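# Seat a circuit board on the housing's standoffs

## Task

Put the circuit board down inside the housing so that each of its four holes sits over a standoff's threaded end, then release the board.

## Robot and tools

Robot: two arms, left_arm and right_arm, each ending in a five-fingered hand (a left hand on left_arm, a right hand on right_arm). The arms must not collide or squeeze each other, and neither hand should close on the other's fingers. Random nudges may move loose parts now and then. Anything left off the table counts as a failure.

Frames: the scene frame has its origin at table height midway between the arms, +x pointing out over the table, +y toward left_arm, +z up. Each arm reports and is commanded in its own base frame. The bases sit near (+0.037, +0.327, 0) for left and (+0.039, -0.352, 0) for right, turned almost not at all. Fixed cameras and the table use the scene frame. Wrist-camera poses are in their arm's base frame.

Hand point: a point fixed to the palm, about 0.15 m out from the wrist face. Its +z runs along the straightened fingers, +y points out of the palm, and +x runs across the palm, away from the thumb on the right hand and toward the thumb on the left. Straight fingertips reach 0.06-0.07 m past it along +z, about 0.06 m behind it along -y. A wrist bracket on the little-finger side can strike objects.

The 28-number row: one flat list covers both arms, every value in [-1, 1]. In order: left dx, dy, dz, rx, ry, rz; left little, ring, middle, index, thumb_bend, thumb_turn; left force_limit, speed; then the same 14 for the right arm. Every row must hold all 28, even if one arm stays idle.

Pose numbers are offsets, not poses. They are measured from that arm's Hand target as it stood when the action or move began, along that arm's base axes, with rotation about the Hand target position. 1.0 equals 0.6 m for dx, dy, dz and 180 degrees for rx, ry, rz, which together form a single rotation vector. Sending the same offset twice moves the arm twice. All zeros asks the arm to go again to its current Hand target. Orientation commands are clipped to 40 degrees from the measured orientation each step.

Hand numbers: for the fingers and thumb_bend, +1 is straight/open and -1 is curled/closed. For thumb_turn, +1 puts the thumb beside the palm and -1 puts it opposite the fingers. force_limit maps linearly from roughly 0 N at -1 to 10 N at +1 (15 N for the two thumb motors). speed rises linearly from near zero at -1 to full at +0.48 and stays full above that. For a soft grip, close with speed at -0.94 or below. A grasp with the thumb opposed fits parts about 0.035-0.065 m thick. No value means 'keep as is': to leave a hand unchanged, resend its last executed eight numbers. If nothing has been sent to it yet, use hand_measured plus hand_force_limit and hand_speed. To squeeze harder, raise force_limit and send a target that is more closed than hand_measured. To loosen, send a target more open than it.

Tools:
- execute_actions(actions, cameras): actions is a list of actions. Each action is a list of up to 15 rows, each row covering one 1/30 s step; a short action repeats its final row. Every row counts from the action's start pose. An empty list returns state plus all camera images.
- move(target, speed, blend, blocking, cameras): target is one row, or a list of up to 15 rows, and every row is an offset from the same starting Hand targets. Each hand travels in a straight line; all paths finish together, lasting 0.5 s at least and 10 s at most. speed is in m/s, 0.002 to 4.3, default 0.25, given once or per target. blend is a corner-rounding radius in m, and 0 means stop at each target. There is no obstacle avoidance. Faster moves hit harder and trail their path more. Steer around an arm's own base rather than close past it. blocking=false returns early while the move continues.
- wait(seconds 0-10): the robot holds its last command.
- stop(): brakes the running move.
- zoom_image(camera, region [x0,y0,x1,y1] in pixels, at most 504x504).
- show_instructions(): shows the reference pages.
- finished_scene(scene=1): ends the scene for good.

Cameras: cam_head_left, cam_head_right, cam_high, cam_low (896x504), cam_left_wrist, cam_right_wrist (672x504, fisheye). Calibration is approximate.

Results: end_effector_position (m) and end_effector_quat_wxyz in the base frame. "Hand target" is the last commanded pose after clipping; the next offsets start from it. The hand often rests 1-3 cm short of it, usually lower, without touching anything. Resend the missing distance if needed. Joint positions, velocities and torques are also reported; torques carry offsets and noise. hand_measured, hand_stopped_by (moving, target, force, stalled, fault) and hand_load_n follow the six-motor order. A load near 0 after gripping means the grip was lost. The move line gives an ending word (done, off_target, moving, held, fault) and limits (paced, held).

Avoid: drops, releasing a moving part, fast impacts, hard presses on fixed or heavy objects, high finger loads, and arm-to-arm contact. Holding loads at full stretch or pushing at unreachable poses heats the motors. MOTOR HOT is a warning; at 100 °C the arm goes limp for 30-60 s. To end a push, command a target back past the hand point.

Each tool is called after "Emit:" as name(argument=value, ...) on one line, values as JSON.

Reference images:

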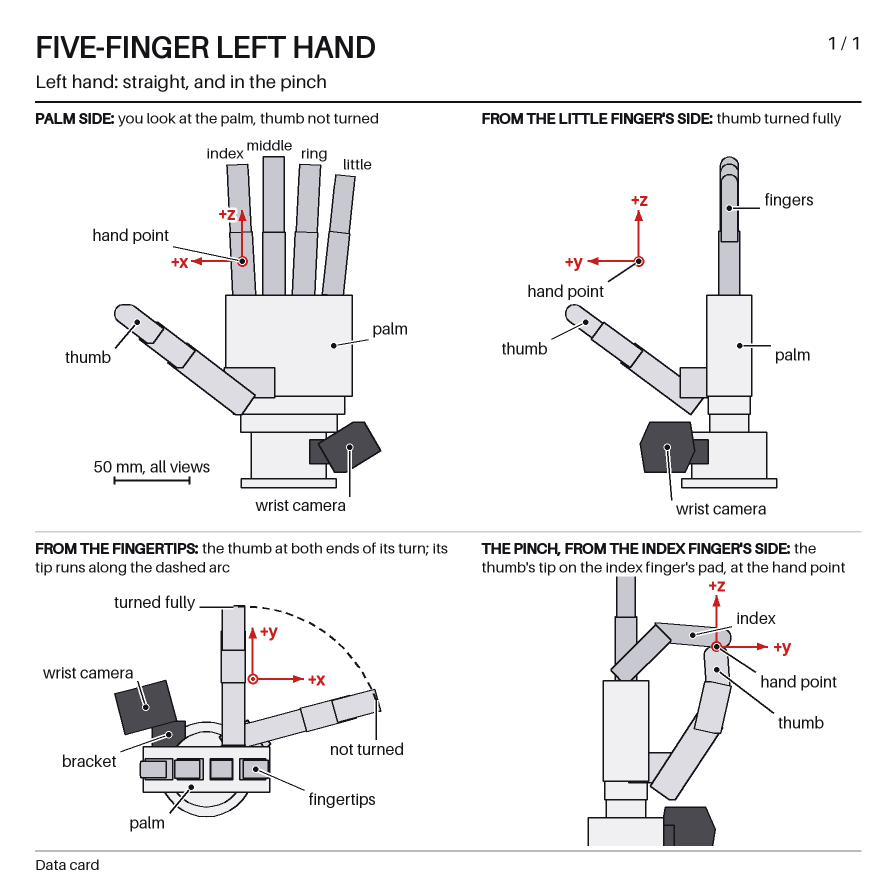

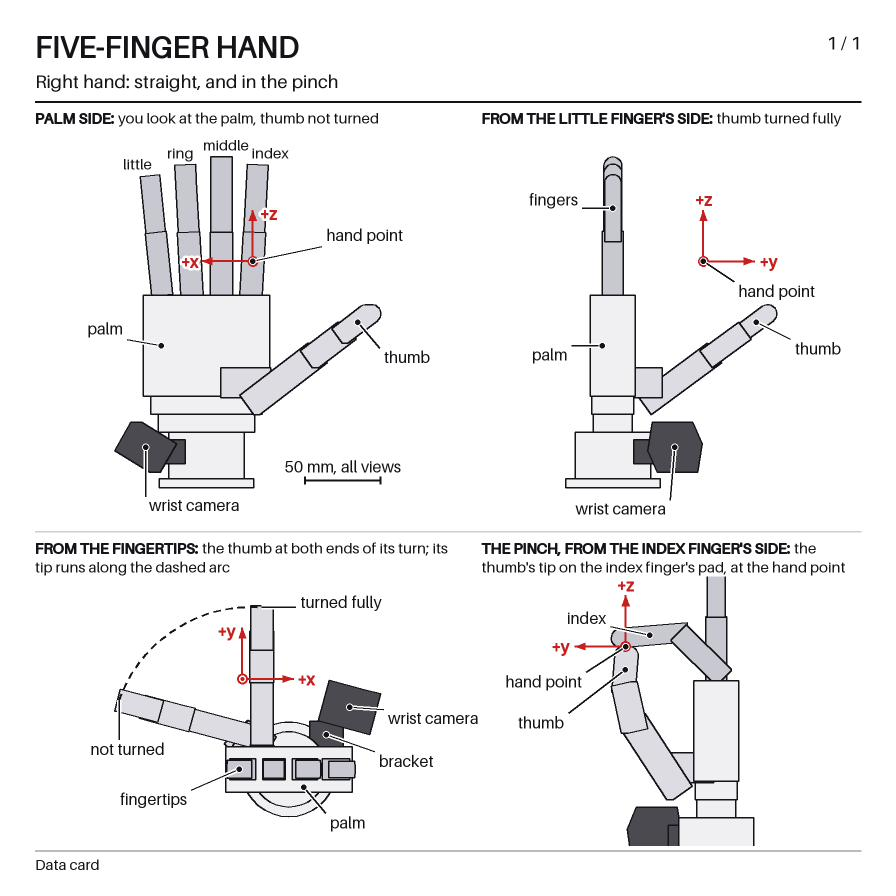

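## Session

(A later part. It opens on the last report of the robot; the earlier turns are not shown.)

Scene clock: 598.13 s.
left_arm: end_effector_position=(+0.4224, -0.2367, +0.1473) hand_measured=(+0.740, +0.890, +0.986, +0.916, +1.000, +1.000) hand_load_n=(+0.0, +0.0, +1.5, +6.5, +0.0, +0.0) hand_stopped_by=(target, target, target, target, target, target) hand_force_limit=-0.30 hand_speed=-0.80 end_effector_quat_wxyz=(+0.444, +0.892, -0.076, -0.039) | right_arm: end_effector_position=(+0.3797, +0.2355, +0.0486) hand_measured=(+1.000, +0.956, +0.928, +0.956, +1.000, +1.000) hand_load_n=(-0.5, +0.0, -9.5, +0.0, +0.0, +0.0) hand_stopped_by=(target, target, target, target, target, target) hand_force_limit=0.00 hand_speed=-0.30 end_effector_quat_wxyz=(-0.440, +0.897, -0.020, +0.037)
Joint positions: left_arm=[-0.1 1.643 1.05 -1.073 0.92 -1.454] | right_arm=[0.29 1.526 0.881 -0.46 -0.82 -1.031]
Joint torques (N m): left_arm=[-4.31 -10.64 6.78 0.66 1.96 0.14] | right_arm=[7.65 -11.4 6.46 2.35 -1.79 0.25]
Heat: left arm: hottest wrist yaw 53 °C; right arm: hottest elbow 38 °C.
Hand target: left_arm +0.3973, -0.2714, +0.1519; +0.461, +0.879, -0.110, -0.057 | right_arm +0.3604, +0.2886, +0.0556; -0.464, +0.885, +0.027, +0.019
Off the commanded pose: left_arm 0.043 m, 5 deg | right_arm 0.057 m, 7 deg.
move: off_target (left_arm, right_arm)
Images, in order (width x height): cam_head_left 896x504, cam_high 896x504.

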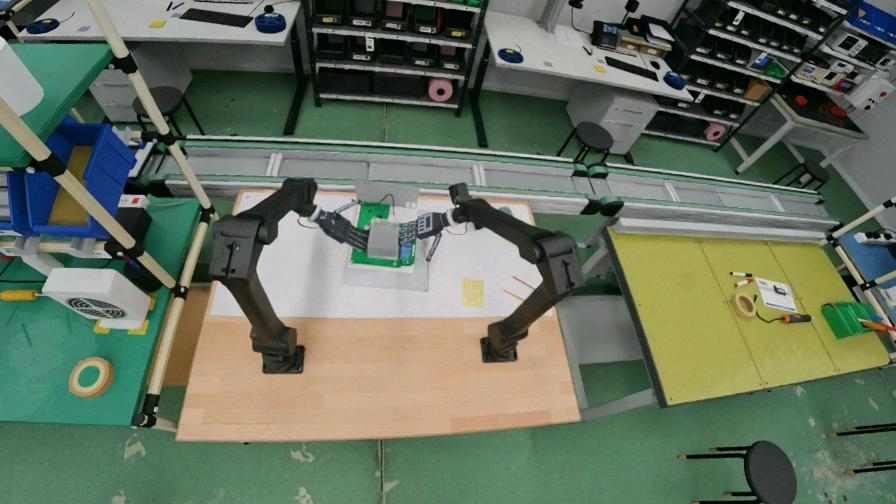

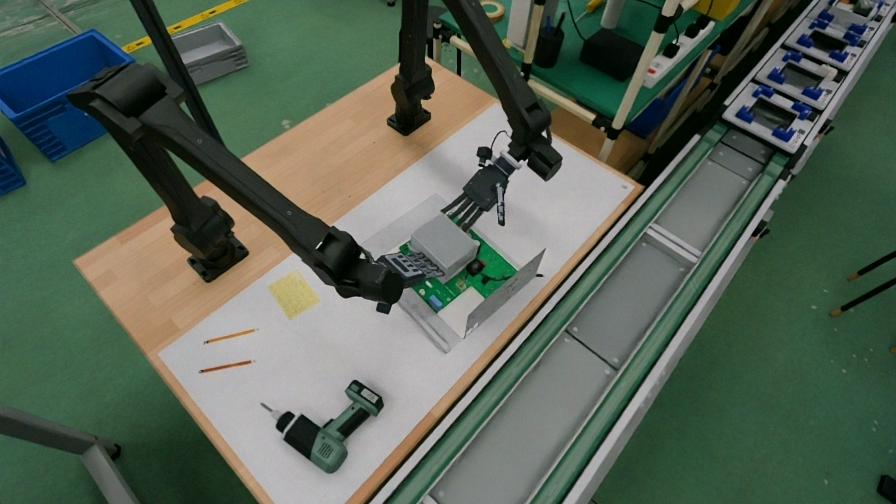

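Emit:
move(target=[-0.01,0.006,0.0,0,0,0,0.74,0.89,0.985,0.915,1,1,-0.3,-0.8,-0.01,0.004,0.0,0,0,0,1,0.955,0.93,0.955,1,1,0,-0.3], speed=0.08, cameras=["cam_high","cam_head_left"])

Emit:
zoom_image(camera="cam_high", region=[438, 290, 458, 310])

Emit:
zoom_image(camera="cam_head_left", region=[344, 252, 364, 272])

Emit:
zoom_image(camera="cam_head_left", region=[398, 252, 418, 272])

Scene clock: 599.63 s.
left_arm: end_effector_position=(+0.4182, -0.2354, +0.1475) hand_measured=(+0.740, +0.890, +0.986, +0.916, +1.000, +1.000) hand_load_n=(+0.0, +0.0, +1.5, +7.5, +0.0, +0.0) hand_stopped_by=(target, target, target, target, target, target) hand_force_limit=-0.30 hand_speed=-0.80 end_effector_quat_wxyz=(+0.440, +0.894, -0.076, -0.038) | right_arm: end_effector_position=(+0.3759, +0.2377, +0.0484) hand_measured=(+1.000, +0.956, +0.928, +0.956, +1.000, +1.000) hand_load_n=(+0.0, +0.0, -9.5, +0.0, +0.0, +0.0) hand_stopped_by=(target, target, target, target, target, target) hand_force_limit=0.00 hand_speed=-0.30 end_effector_quat_wxyz=(-0.440, +0.897, -0.020, +0.040)
Joint positions: left_arm=[-0.099 1.63 1.039 -1.073 0.912 -1.454] | right_arm=[0.299 1.515 0.868 -0.445 -0.813 -1.018]
Joint torques (N m): left_arm=[-3.9 -10.4 6.31 0.54 2.2 0.23] | right_arm=[7.82 -11.34 6.39 2.4 -1.86 0.22]
Heat: left arm: hottest wrist yaw 53 °C; right arm: hottest elbow 38 °C.
Hand target: left_arm +0.3913, -0.2678, +0.1519; +0.461, +0.879, -0.110, -0.057 | right_arm +0.3544, +0.2910, +0.0556; -0.464, +0.885, +0.027, +0.019
Off the commanded pose: left_arm 0.042 m, 5 deg | right_arm 0.058 m, 7 deg.
move: off_target (left_arm, right_arm)
Images, in order (width x height): cam_head_left 896x504, cam_high 896x504.

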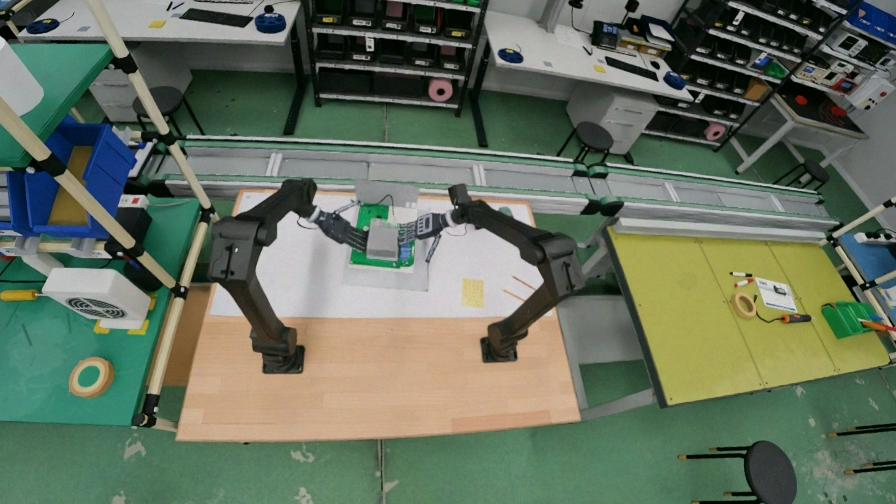

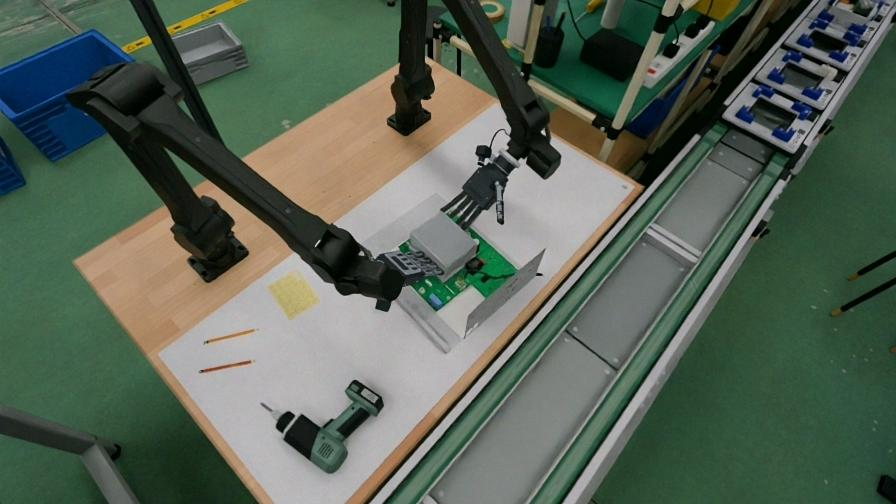

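Scaled by 25.200.

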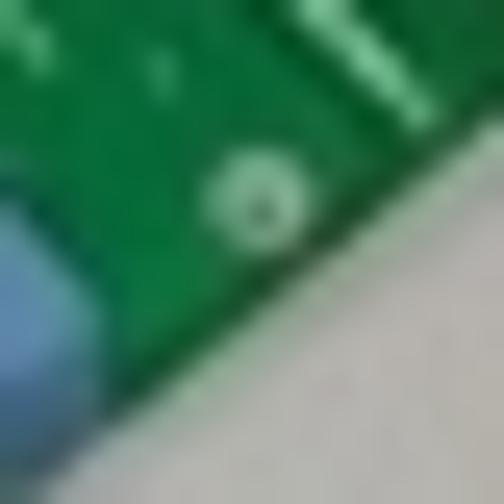

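Scaled by 25.200.

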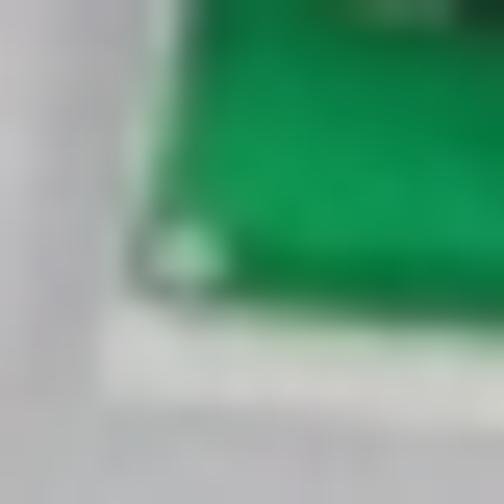

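Scaled by 25.200.

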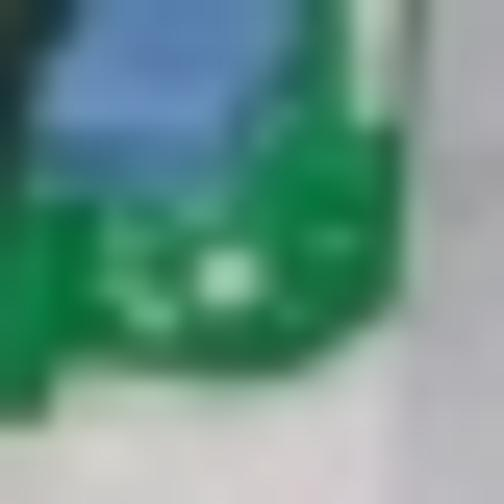

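Emit:
zoom_image(camera="cam_high", region=[444, 294, 452, 302])

Emit:
execute_actions(actions=[], cameras=["all"])

Emit:
zoom_image(camera="cam_high", region=[444, 294, 452, 302])

Emit:
zoom_image(camera="cam_right_wrist", region=[280, 230, 340, 290])

Emit:
zoom_image(camera="cam_left_wrist", region=[300, 0, 400, 60])

Scaled by 63.000.

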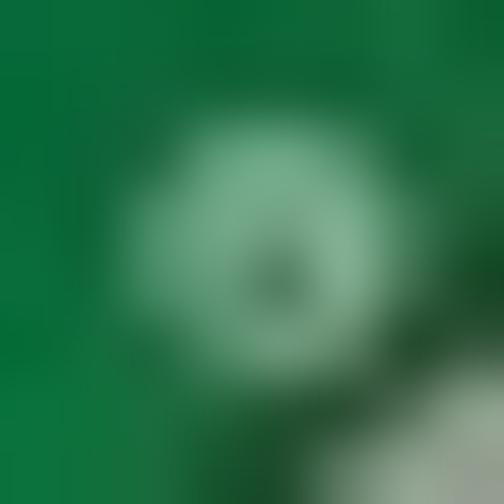

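Scene clock: 600.03 s.
left_arm: end_effector_position=(+0.4182, -0.2354, +0.1475) hand_measured=(+0.740, +0.890, +0.986, +0.916, +1.000, +1.000) hand_load_n=(+0.0, +0.0, +2.0, +7.5, +0.0, +0.0) hand_stopped_by=(target, target, target, target, target, target) hand_force_limit=-0.30 hand_speed=-0.80 end_effector_quat_wxyz=(+0.440, +0.894, -0.076, -0.038) | right_arm: end_effector_position=(+0.3759, +0.2377, +0.0484) hand_measured=(+1.000, +0.956, +0.928, +0.956, +1.000, +1.000) hand_load_n=(+0.0, +0.0, -9.5, +0.0, +0.0, +0.0) hand_stopped_by=(target, target, target, target, target, target) hand_force_limit=0.00 hand_speed=-0.30 end_effector_quat_wxyz=(-0.440, +0.897, -0.020, +0.040)
Joint positions: left_arm=[-0.099 1.63 1.039 -1.073 0.912 -1.454] | right_arm=[0.299 1.515 0.868 -0.445 -0.813 -1.018]
Joint velocities: within noise
Joint torques (N m): left_arm=[-3.84 -10.34 6.31 0.5 2.2 0.22] | right_arm=[7.77 -11.11 6.37 2.22 -1.85 0.25]
Heat: left arm: hottest wrist yaw 53 °C; right arm: hottest elbow 38 °C.
Hand target: left_arm +0.3913, -0.2678, +0.1519; +0.461, +0.879, -0.110, -0.057 | right_arm +0.3544, +0.2910, +0.0556; -0.464, +0.885, +0.027, +0.019
Off the commanded pose: left_arm 0.042 m, 5 deg | right_arm 0.058 m, 7 deg.
camera_calibration:
cam_left_wrist: T_world_to_cam=[[0.388197, 0.548719, -0.740413, 0.0727258], [0.832042, 0.136759, 0.53759, -0.397313], [0.396244, -0.824745, -0.403468, -0.181721], [0, 0, 0, 1]] pos_world=[0.374355, -0.135444, 0.19412]
cam_right_wrist: T_world_to_cam=[[0.211357, -0.614677, -0.759935, 0.103205], [-0.871108, -0.471081, 0.13876, 0.431737], [-0.443283, 0.632657, -0.635016, 0.15895], [0, 0, 0, 1]] pos_world=[0.424737, 0.16626, 0.119457]

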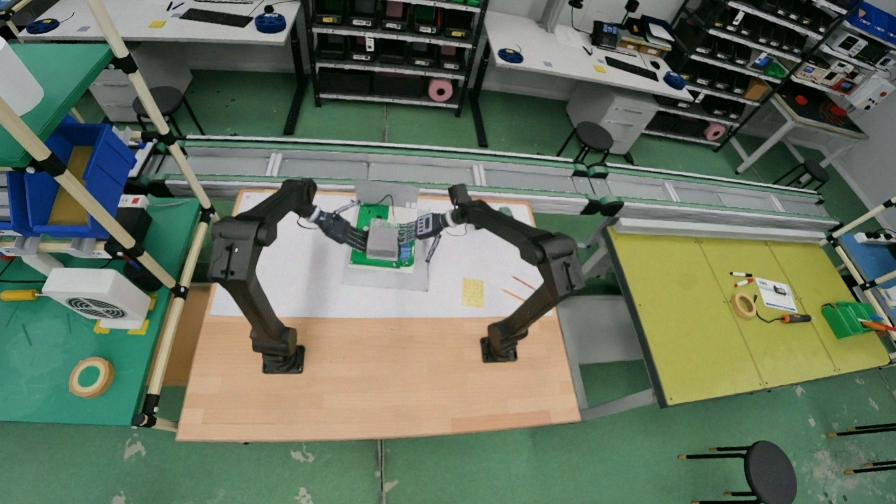

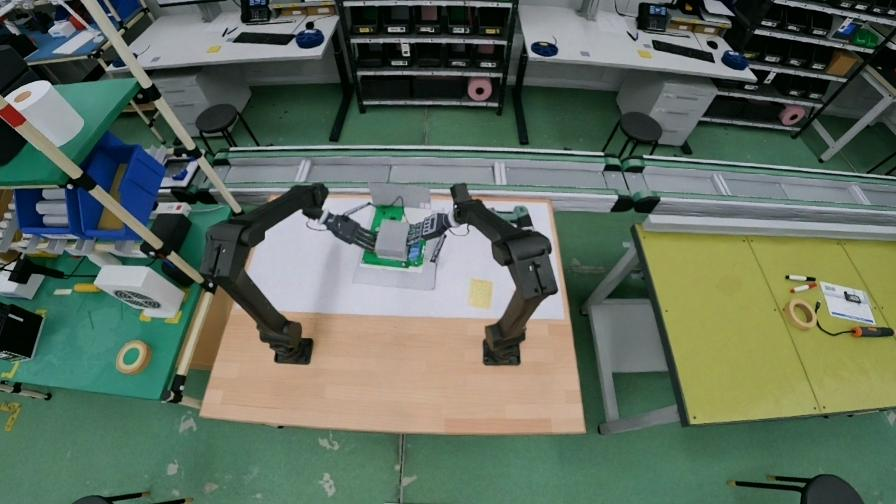

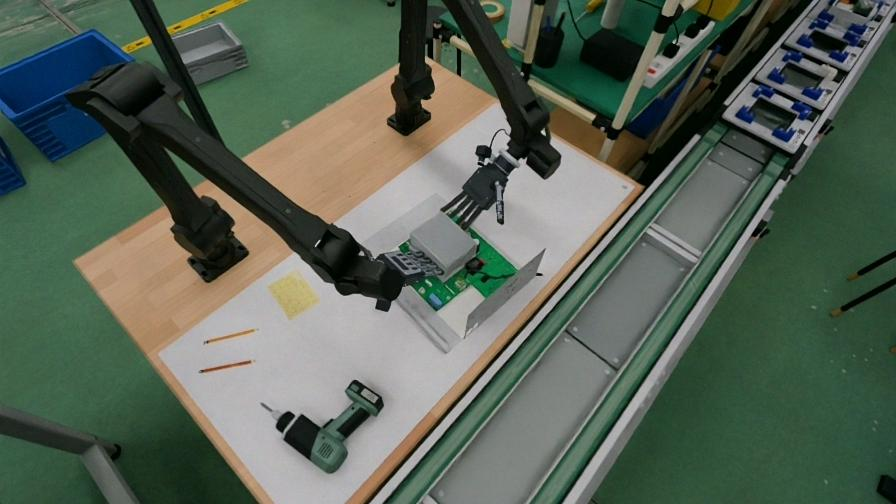

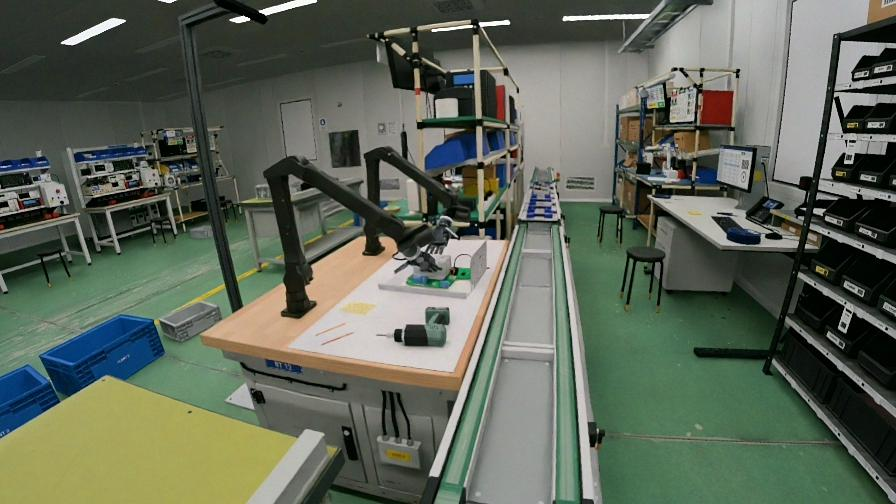

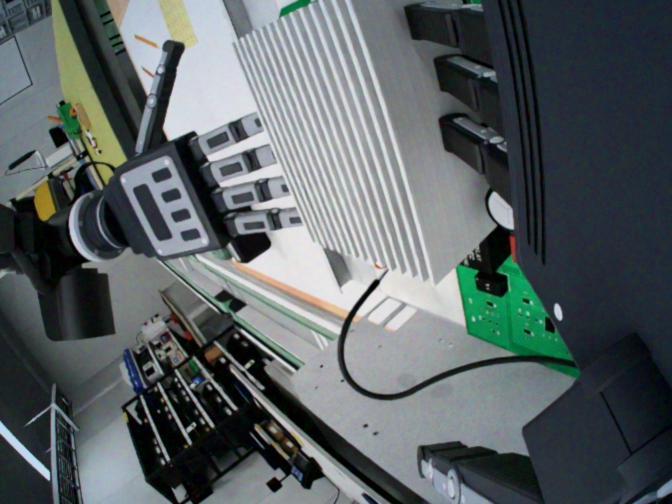

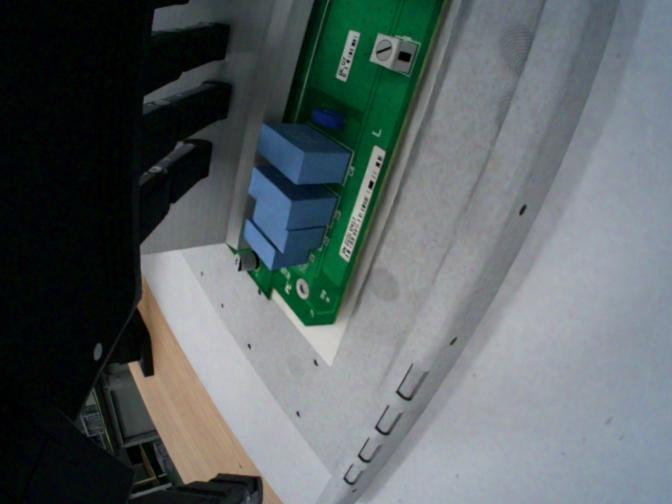

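Scaled by 63.000.

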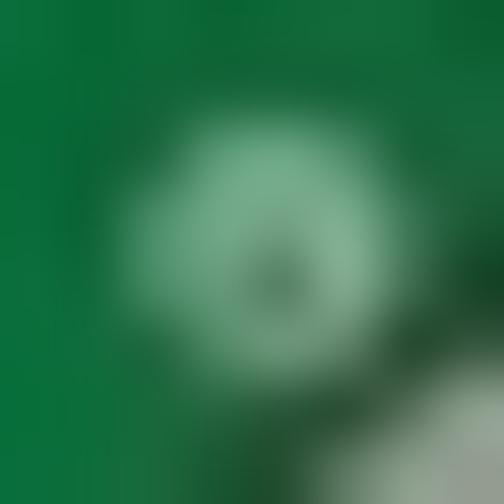

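Scaled by 8.400 from the camera's 672x504 image, which has a finer 960x720 frame.

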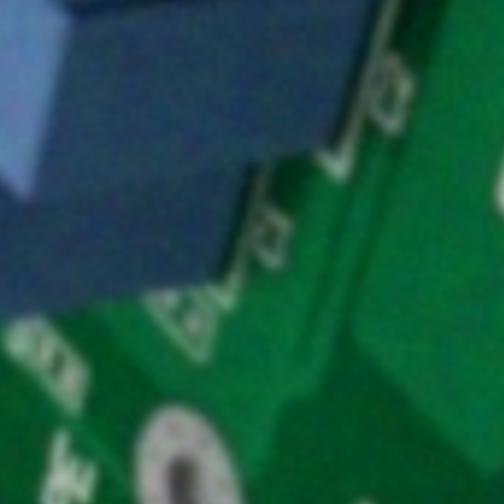

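Scaled by 5.040 from the camera's 672x504 image, which has a finer 960x720 frame.

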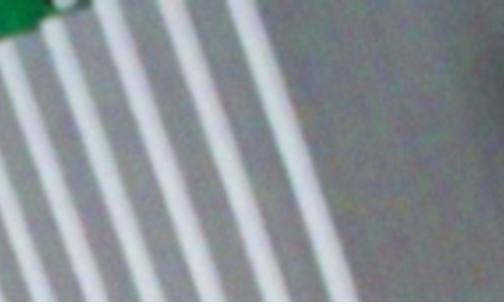

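Emit:
zoom_image(camera="cam_right_wrist", region=[291, 276, 315, 300])

Emit:
zoom_image(camera="cam_head_left", region=[346, 256, 358, 268])

Emit:
zoom_image(camera="cam_head_left", region=[401, 257, 413, 269])

Emit:
zoom_image(camera="cam_head_right", region=[350, 190, 440, 280])

Scaled by 21.000 from the camera's 672x504 image, which has a finer 960x720 frame.

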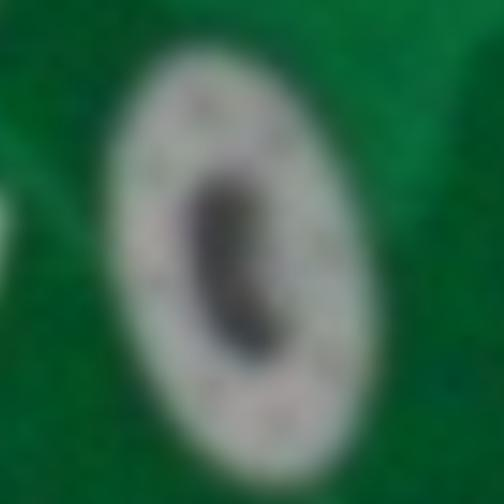

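Scaled by 42.000.

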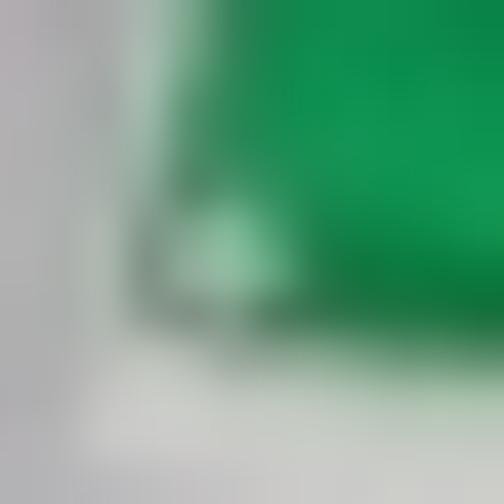

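Scaled by 42.000.

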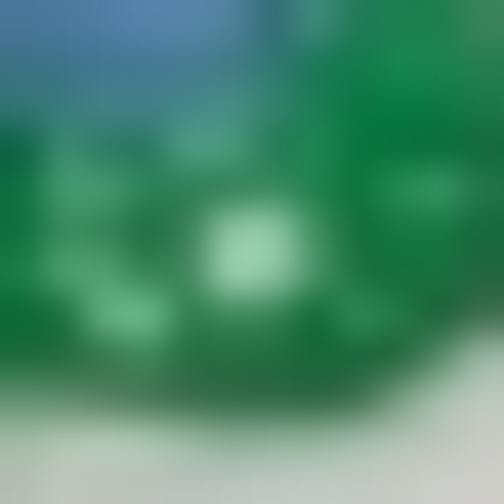

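Scaled by 5.600.

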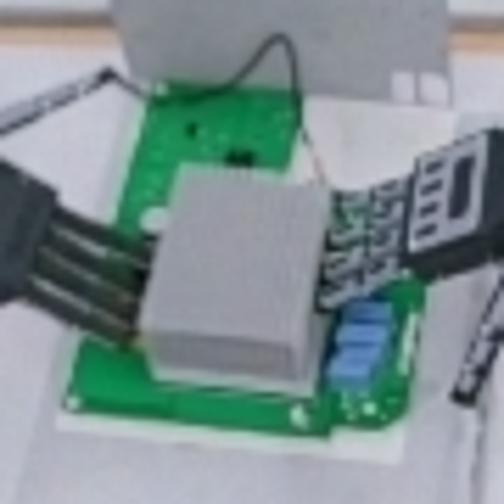

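Emit:
zoom_image(camera="cam_high", region=[436, 204, 460, 228])

Emit:
zoom_image(camera="cam_high", region=[384, 246, 408, 270])

Emit:
zoom_image(camera="cam_high", region=[480, 230, 540, 290])

Scaled by 21.000.

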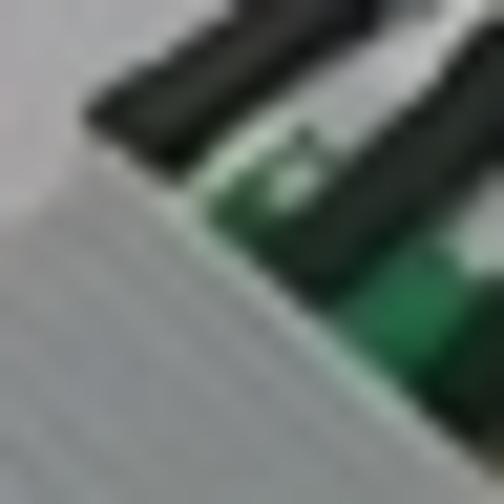

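Scaled by 21.000.

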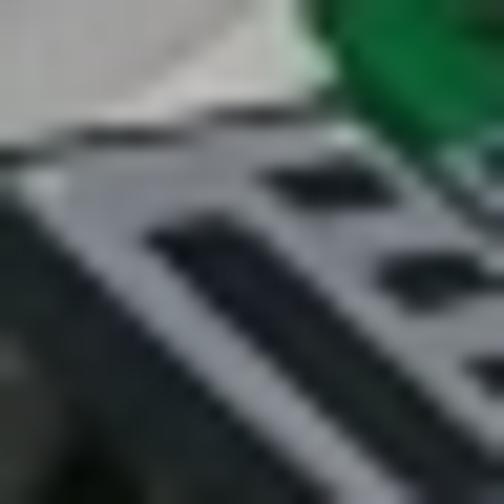

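Scaled by 8.400.

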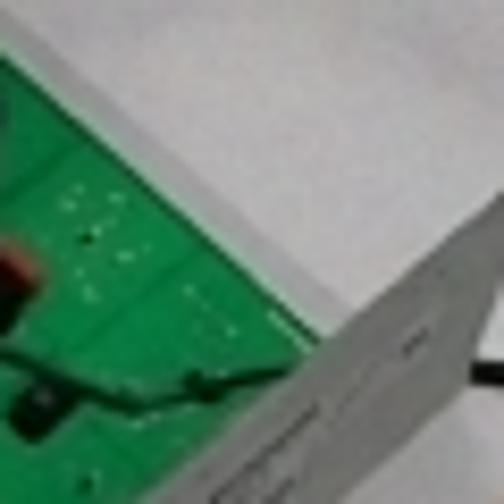

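Emit:
move(target=[[0.035,0,0,0,0,0,0.74,0.89,0.985,0.915,1,1,-0.3,-0.8,0.03,-0.02,0,0,0,0,1,0.955,0.93,0.955,1,1,0,-0.3],[0.035,0.05,0,0,0,0,0.74,0.89,0.985,0.915,1,1,-0.3,-0.8,0.03,-0.08,0,0,0,0,1,0.955,0.93,0.955,1,1,0,-0.3]], speed=0.06, cameras=["cam_high","cam_head_left"])

Emit:
zoom_image(camera="cam_high", region=[438, 290, 458, 310])

Emit:
zoom_image(camera="cam_head_left", region=[344, 252, 364, 272])

Emit:
zoom_image(camera="cam_head_left", region=[398, 252, 418, 272])

Scene clock: 605.93 s.
left_arm: end_effector_position=(+0.4118, -0.2319, +0.1468) hand_measured=(+0.740, +0.890, +0.986, +0.916, +1.000, +1.000) hand_load_n=(+0.0, +0.0, +0.0, +2.5, +0.0, +0.0) hand_stopped_by=(target, target, target, target, target, target) hand_force_limit=-0.30 hand_speed=-0.80 end_effector_quat_wxyz=(+0.450, +0.887, -0.096, -0.050) | right_arm: end_effector_position=(+0.3621, +0.2345, +0.0483) hand_measured=(+1.000, +0.956, +0.930, +0.956, +1.000, +1.000) hand_load_n=(+0.0, -1.0, -1.0, +0.0, +0.0, +0.0) hand_stopped_by=(target, target, target, target, target, target) hand_force_limit=0.00 hand_speed=-0.30 end_effector_quat_wxyz=(-0.453, +0.891, +0.008, +0.017)
Joint positions: left_arm=[-0.087 1.659 1.058 -1.147 0.928 -1.353] | right_arm=[0.286 1.52 0.868 -0.519 -0.877 -1.114]
Joint torques (N m): left_arm=[0.62 -8.59 10.43 -1.02 1.32 0.36] | right_arm=[-0.73 -9.93 8.98 0.32 -1.36 -0.3]
Heat: left arm: hottest wrist yaw 53 °C; right arm: hottest wrist yaw 39 °C.
Hand target: left_arm +0.4122, -0.2379, +0.1519; +0.461, +0.879, -0.110, -0.057 | right_arm +0.3724, +0.2429, +0.0556; -0.464, +0.885, +0.027, +0.019
Off the commanded pose: left_arm 0.008 m, 2 deg | right_arm 0.015 m, 3 deg.
move: off_target (right_arm)
Images, in order (width x height): cam_head_left 896x504, cam_high 896x504.

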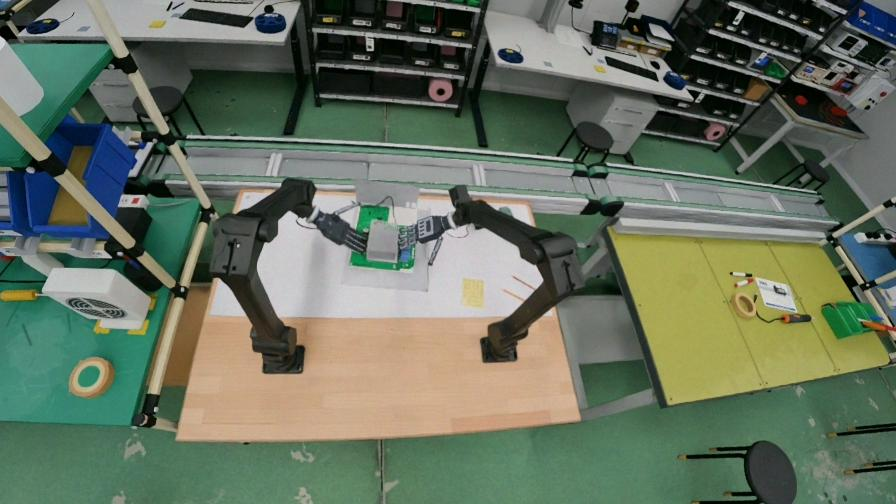

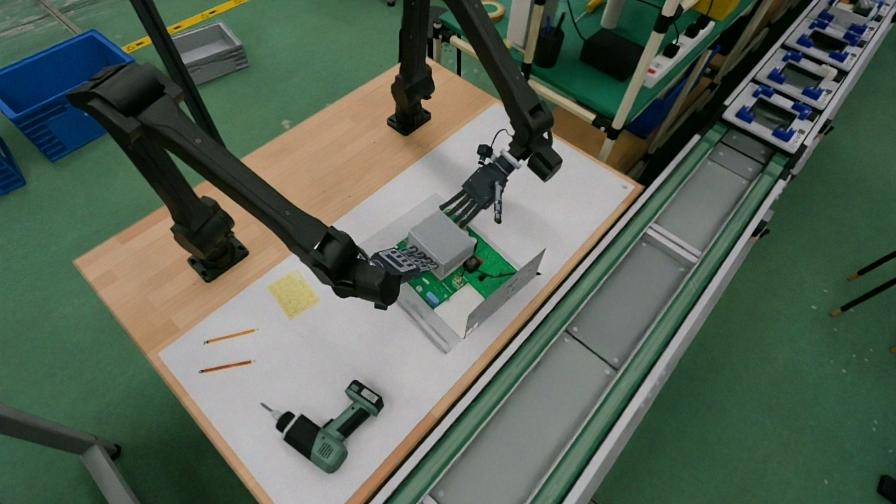

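Scaled by 25.200.

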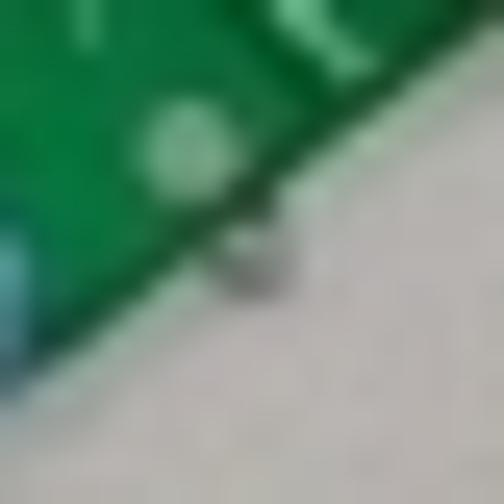

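Scaled by 25.200.

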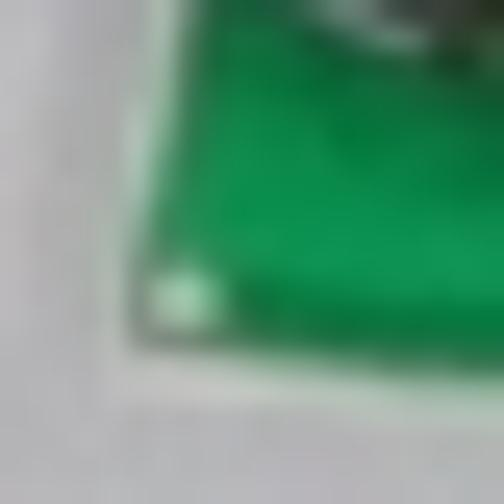

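Scaled by 25.200.

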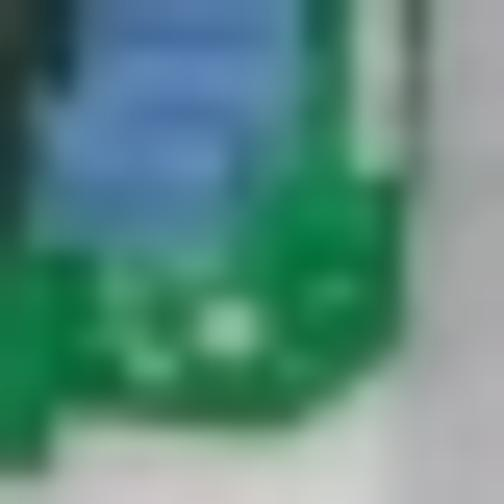

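Emit:
move(target=[[0,0.04,0.005,0,0,0,0.74,0.89,0.985,0.915,1,1,-0.3,-0.8,0.0,-0.06,0.005,0,0,0,1,0.955,0.93,0.955,1,1,0,-0.3],[0,0.04,0.005,0,0,0,0.74,0.89,0.985,0.915,1,1,-0.3,-0.8,-0.03,-0.07,0.17,0,0,0,1,0.95,0.95,0.95,1,1,0,-0.3],[0,0.04,0.005,0,0,0,0.74,0.89,0.985,0.915,1,1,-0.3,-0.8,-0.285,0.13,0.17,0,0,-0.5,1,0.95,0.95,0.95,1,1,0,-0.3]], speed=[0.1,0.2,0.3], cameras=["cam_high","cam_head_left","cam_right_wrist","cam_left_wrist"])

Emit:
zoom_image(camera="cam_high", region=[438, 290, 458, 310])

Emit:
zoom_image(camera="cam_head_left", region=[344, 252, 364, 272])

Emit:
zoom_image(camera="cam_head_left", region=[398, 252, 418, 272])

Emit:
zoom_image(camera="cam_high", region=[380, 200, 540, 320])

Scene clock: 614.57 s.
left_arm: end_effector_position=(+0.4007, -0.2161, +0.1508) hand_measured=(+0.740, +0.890, +0.986, +0.916, +1.000, +1.000) hand_load_n=(+0.0, +0.0, +0.5, +0.0, -0.5, +0.0) hand_stopped_by=(target, target, target, target, target, target) hand_force_limit=-0.30 hand_speed=-0.80 end_effector_quat_wxyz=(+0.459, +0.880, -0.103, -0.061) | right_arm: end_effector_position=(+0.1997, +0.3021, +0.1416) hand_measured=(+1.000, +0.950, +0.950, +0.950, +1.000, +1.000) hand_load_n=(+0.0, +0.0, +0.0, +0.0, +0.0, +0.0) hand_stopped_by=(target, target, target, target, target, target) hand_force_limit=0.00 hand_speed=-0.30 end_effector_quat_wxyz=(-0.299, +0.655, -0.600, +0.348)
Joint positions: left_arm=[-0.048 1.664 1.058 -1.245 0.935 -1.244] | right_arm=[1.305 1.093 0.769 -0.931 0.916 1.062]
Joint torques (N m): left_arm=[1.96 -8.35 11.38 -0.7 0.57 0.25] | right_arm=[-0.09 -4.66 10.78 0.2 0.84 0.23]
Heat: left arm: hottest wrist yaw 49 °C; right arm: hottest elbow 37 °C.
Hand target: left_arm +0.4122, -0.2138, +0.1550; +0.461, +0.879, -0.110, -0.057 | right_arm +0.2014, +0.3209, +0.1576; -0.315, +0.645, -0.607, +0.341
Off the commanded pose: left_arm 0.012 m, 1 deg | right_arm 0.025 m, 2 deg.
move: off_target (left_arm, right_arm); target 2's new numbers were sent with right_arm's hand 0.025 m and 3 deg from that target
camera_calibration:
cam_left_wrist: T_world_to_cam=[[0.407213, 0.487455, -0.772376, 0.0552905], [0.852094, 0.101685, 0.513416, -0.399167], [0.328806, -0.867207, -0.37395, -0.144194], [0, 0, 0, 1]] pos_world=[0.365024, -0.111408, 0.193722]
cam_right_wrist: T_world_to_cam=[[-0.558235, -0.310504, -0.76939, 0.314016], [-0.568734, 0.818387, 0.0823707, -0.146305], [0.604082, 0.48356, -0.633447, -0.0650218], [0, 0, 0, 1]] pos_world=[0.131365, 0.24868, 0.212464]
Images, in order (width x height): cam_head_left 896x504, cam_high 896x504, cam_left_wrist 672x504, cam_right_wrist 672x504.

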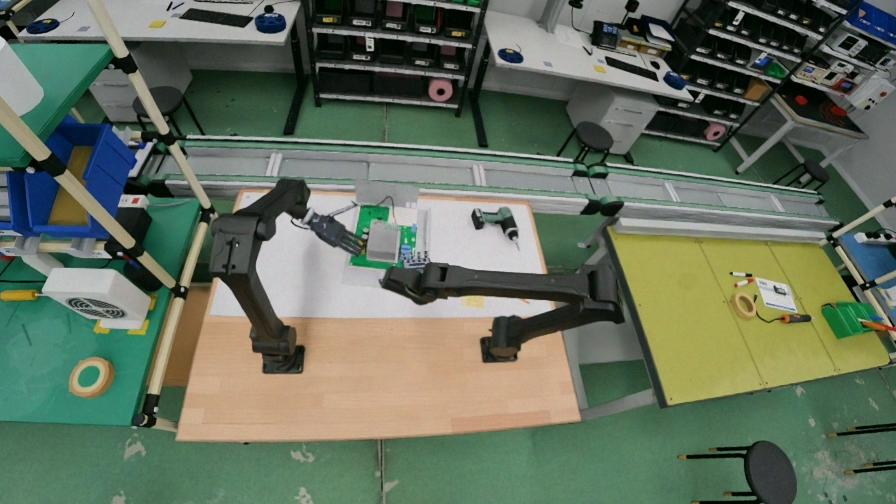

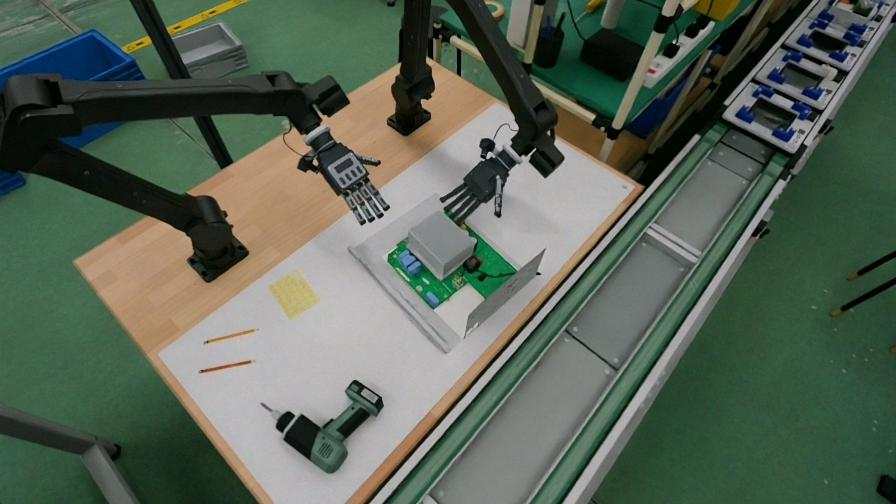

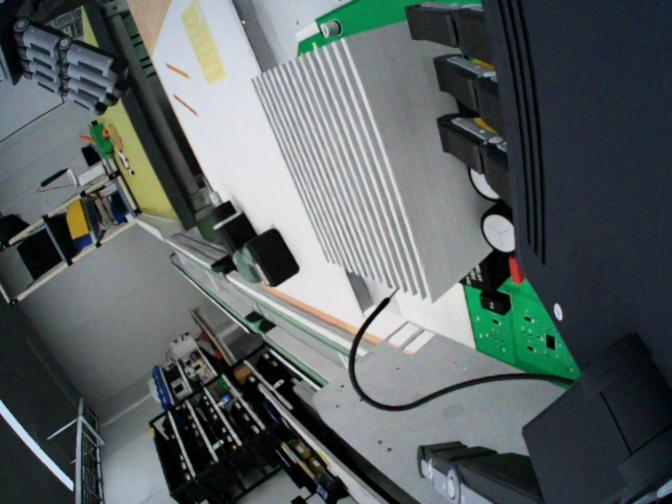

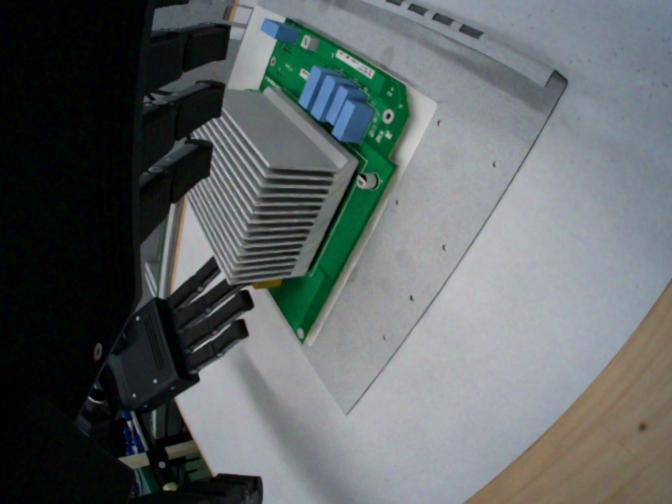

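Scaled by 25.200.

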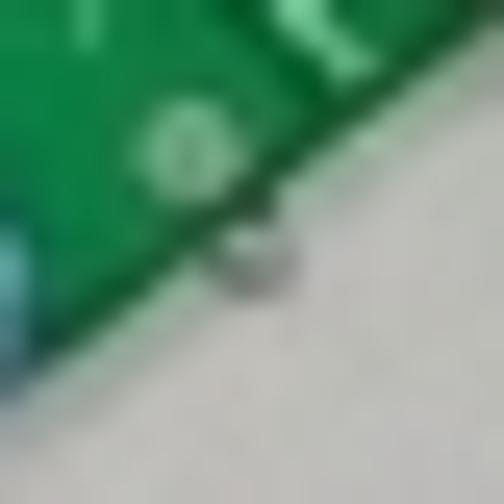

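Scaled by 25.200.

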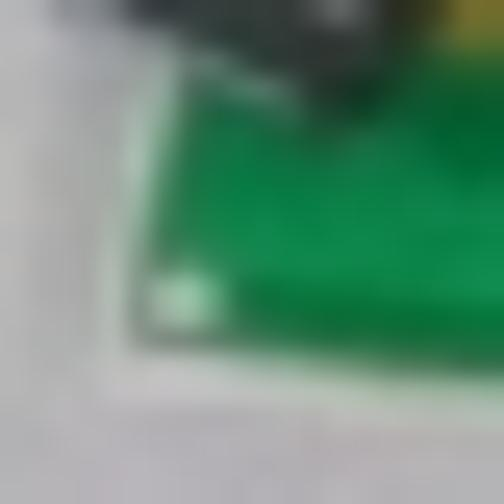

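Scaled by 25.200.

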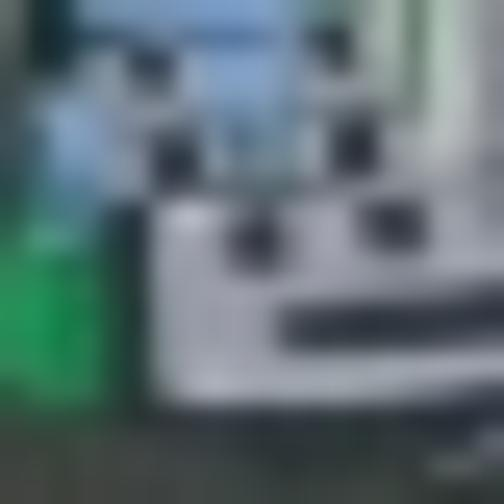

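Scaled by 3.150.

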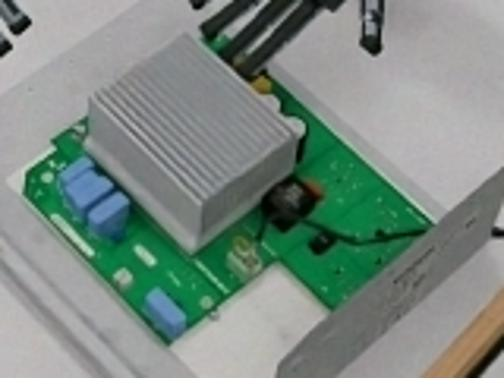

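Emit:
zoom_image(camera="cam_right_wrist", region=[376, 104, 400, 128])

Emit:
zoom_image(camera="cam_right_wrist", region=[288, 322, 312, 346])

Emit:
zoom_image(camera="cam_right_wrist", region=[257, 46, 289, 78])

Emit:
zoom_image(camera="cam_high", region=[384, 246, 408, 270])

Emit:
zoom_image(camera="cam_high", region=[436, 200, 460, 224])

Scaled by 21.000 from the camera's 672x504 image, which has a finer 960x720 frame.

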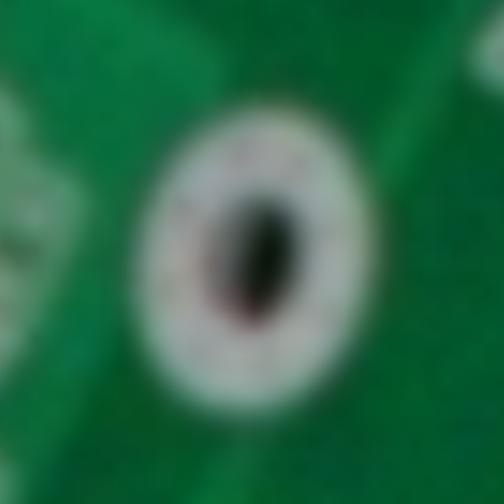

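Scaled by 21.000 from the camera's 672x504 image, which has a finer 960x720 frame.

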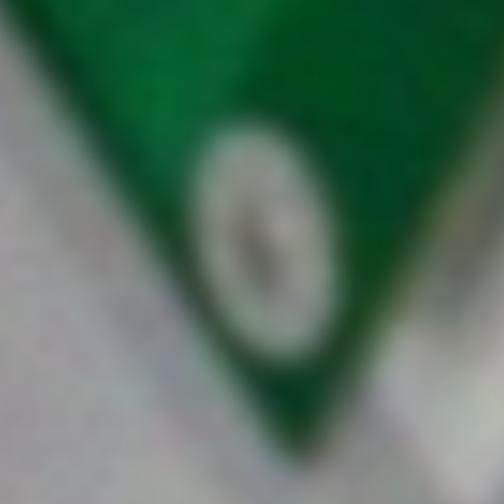

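Scaled by 15.750 from the camera's 672x504 image, which has a finer 960x720 frame.

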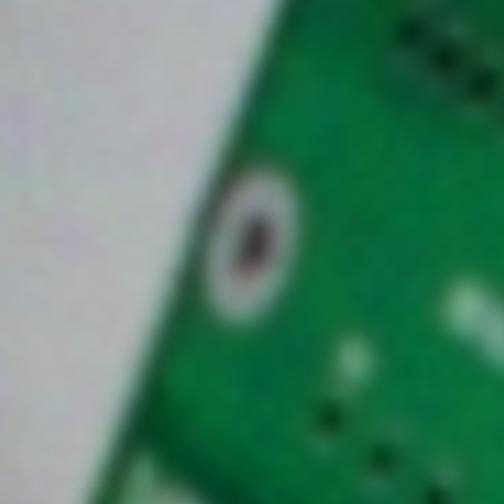

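Scaled by 21.000.

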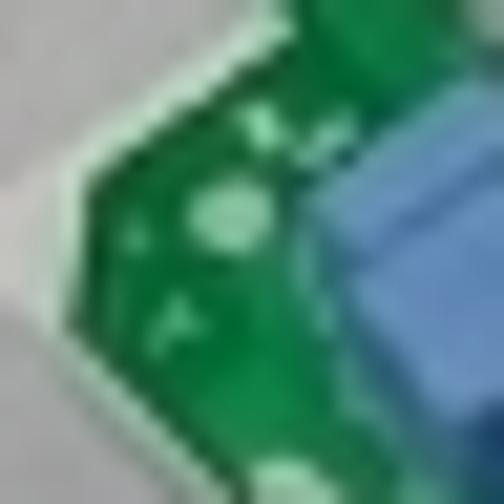

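Scaled by 21.000.

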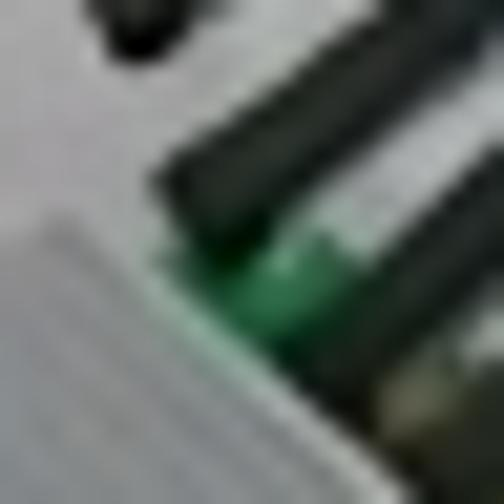

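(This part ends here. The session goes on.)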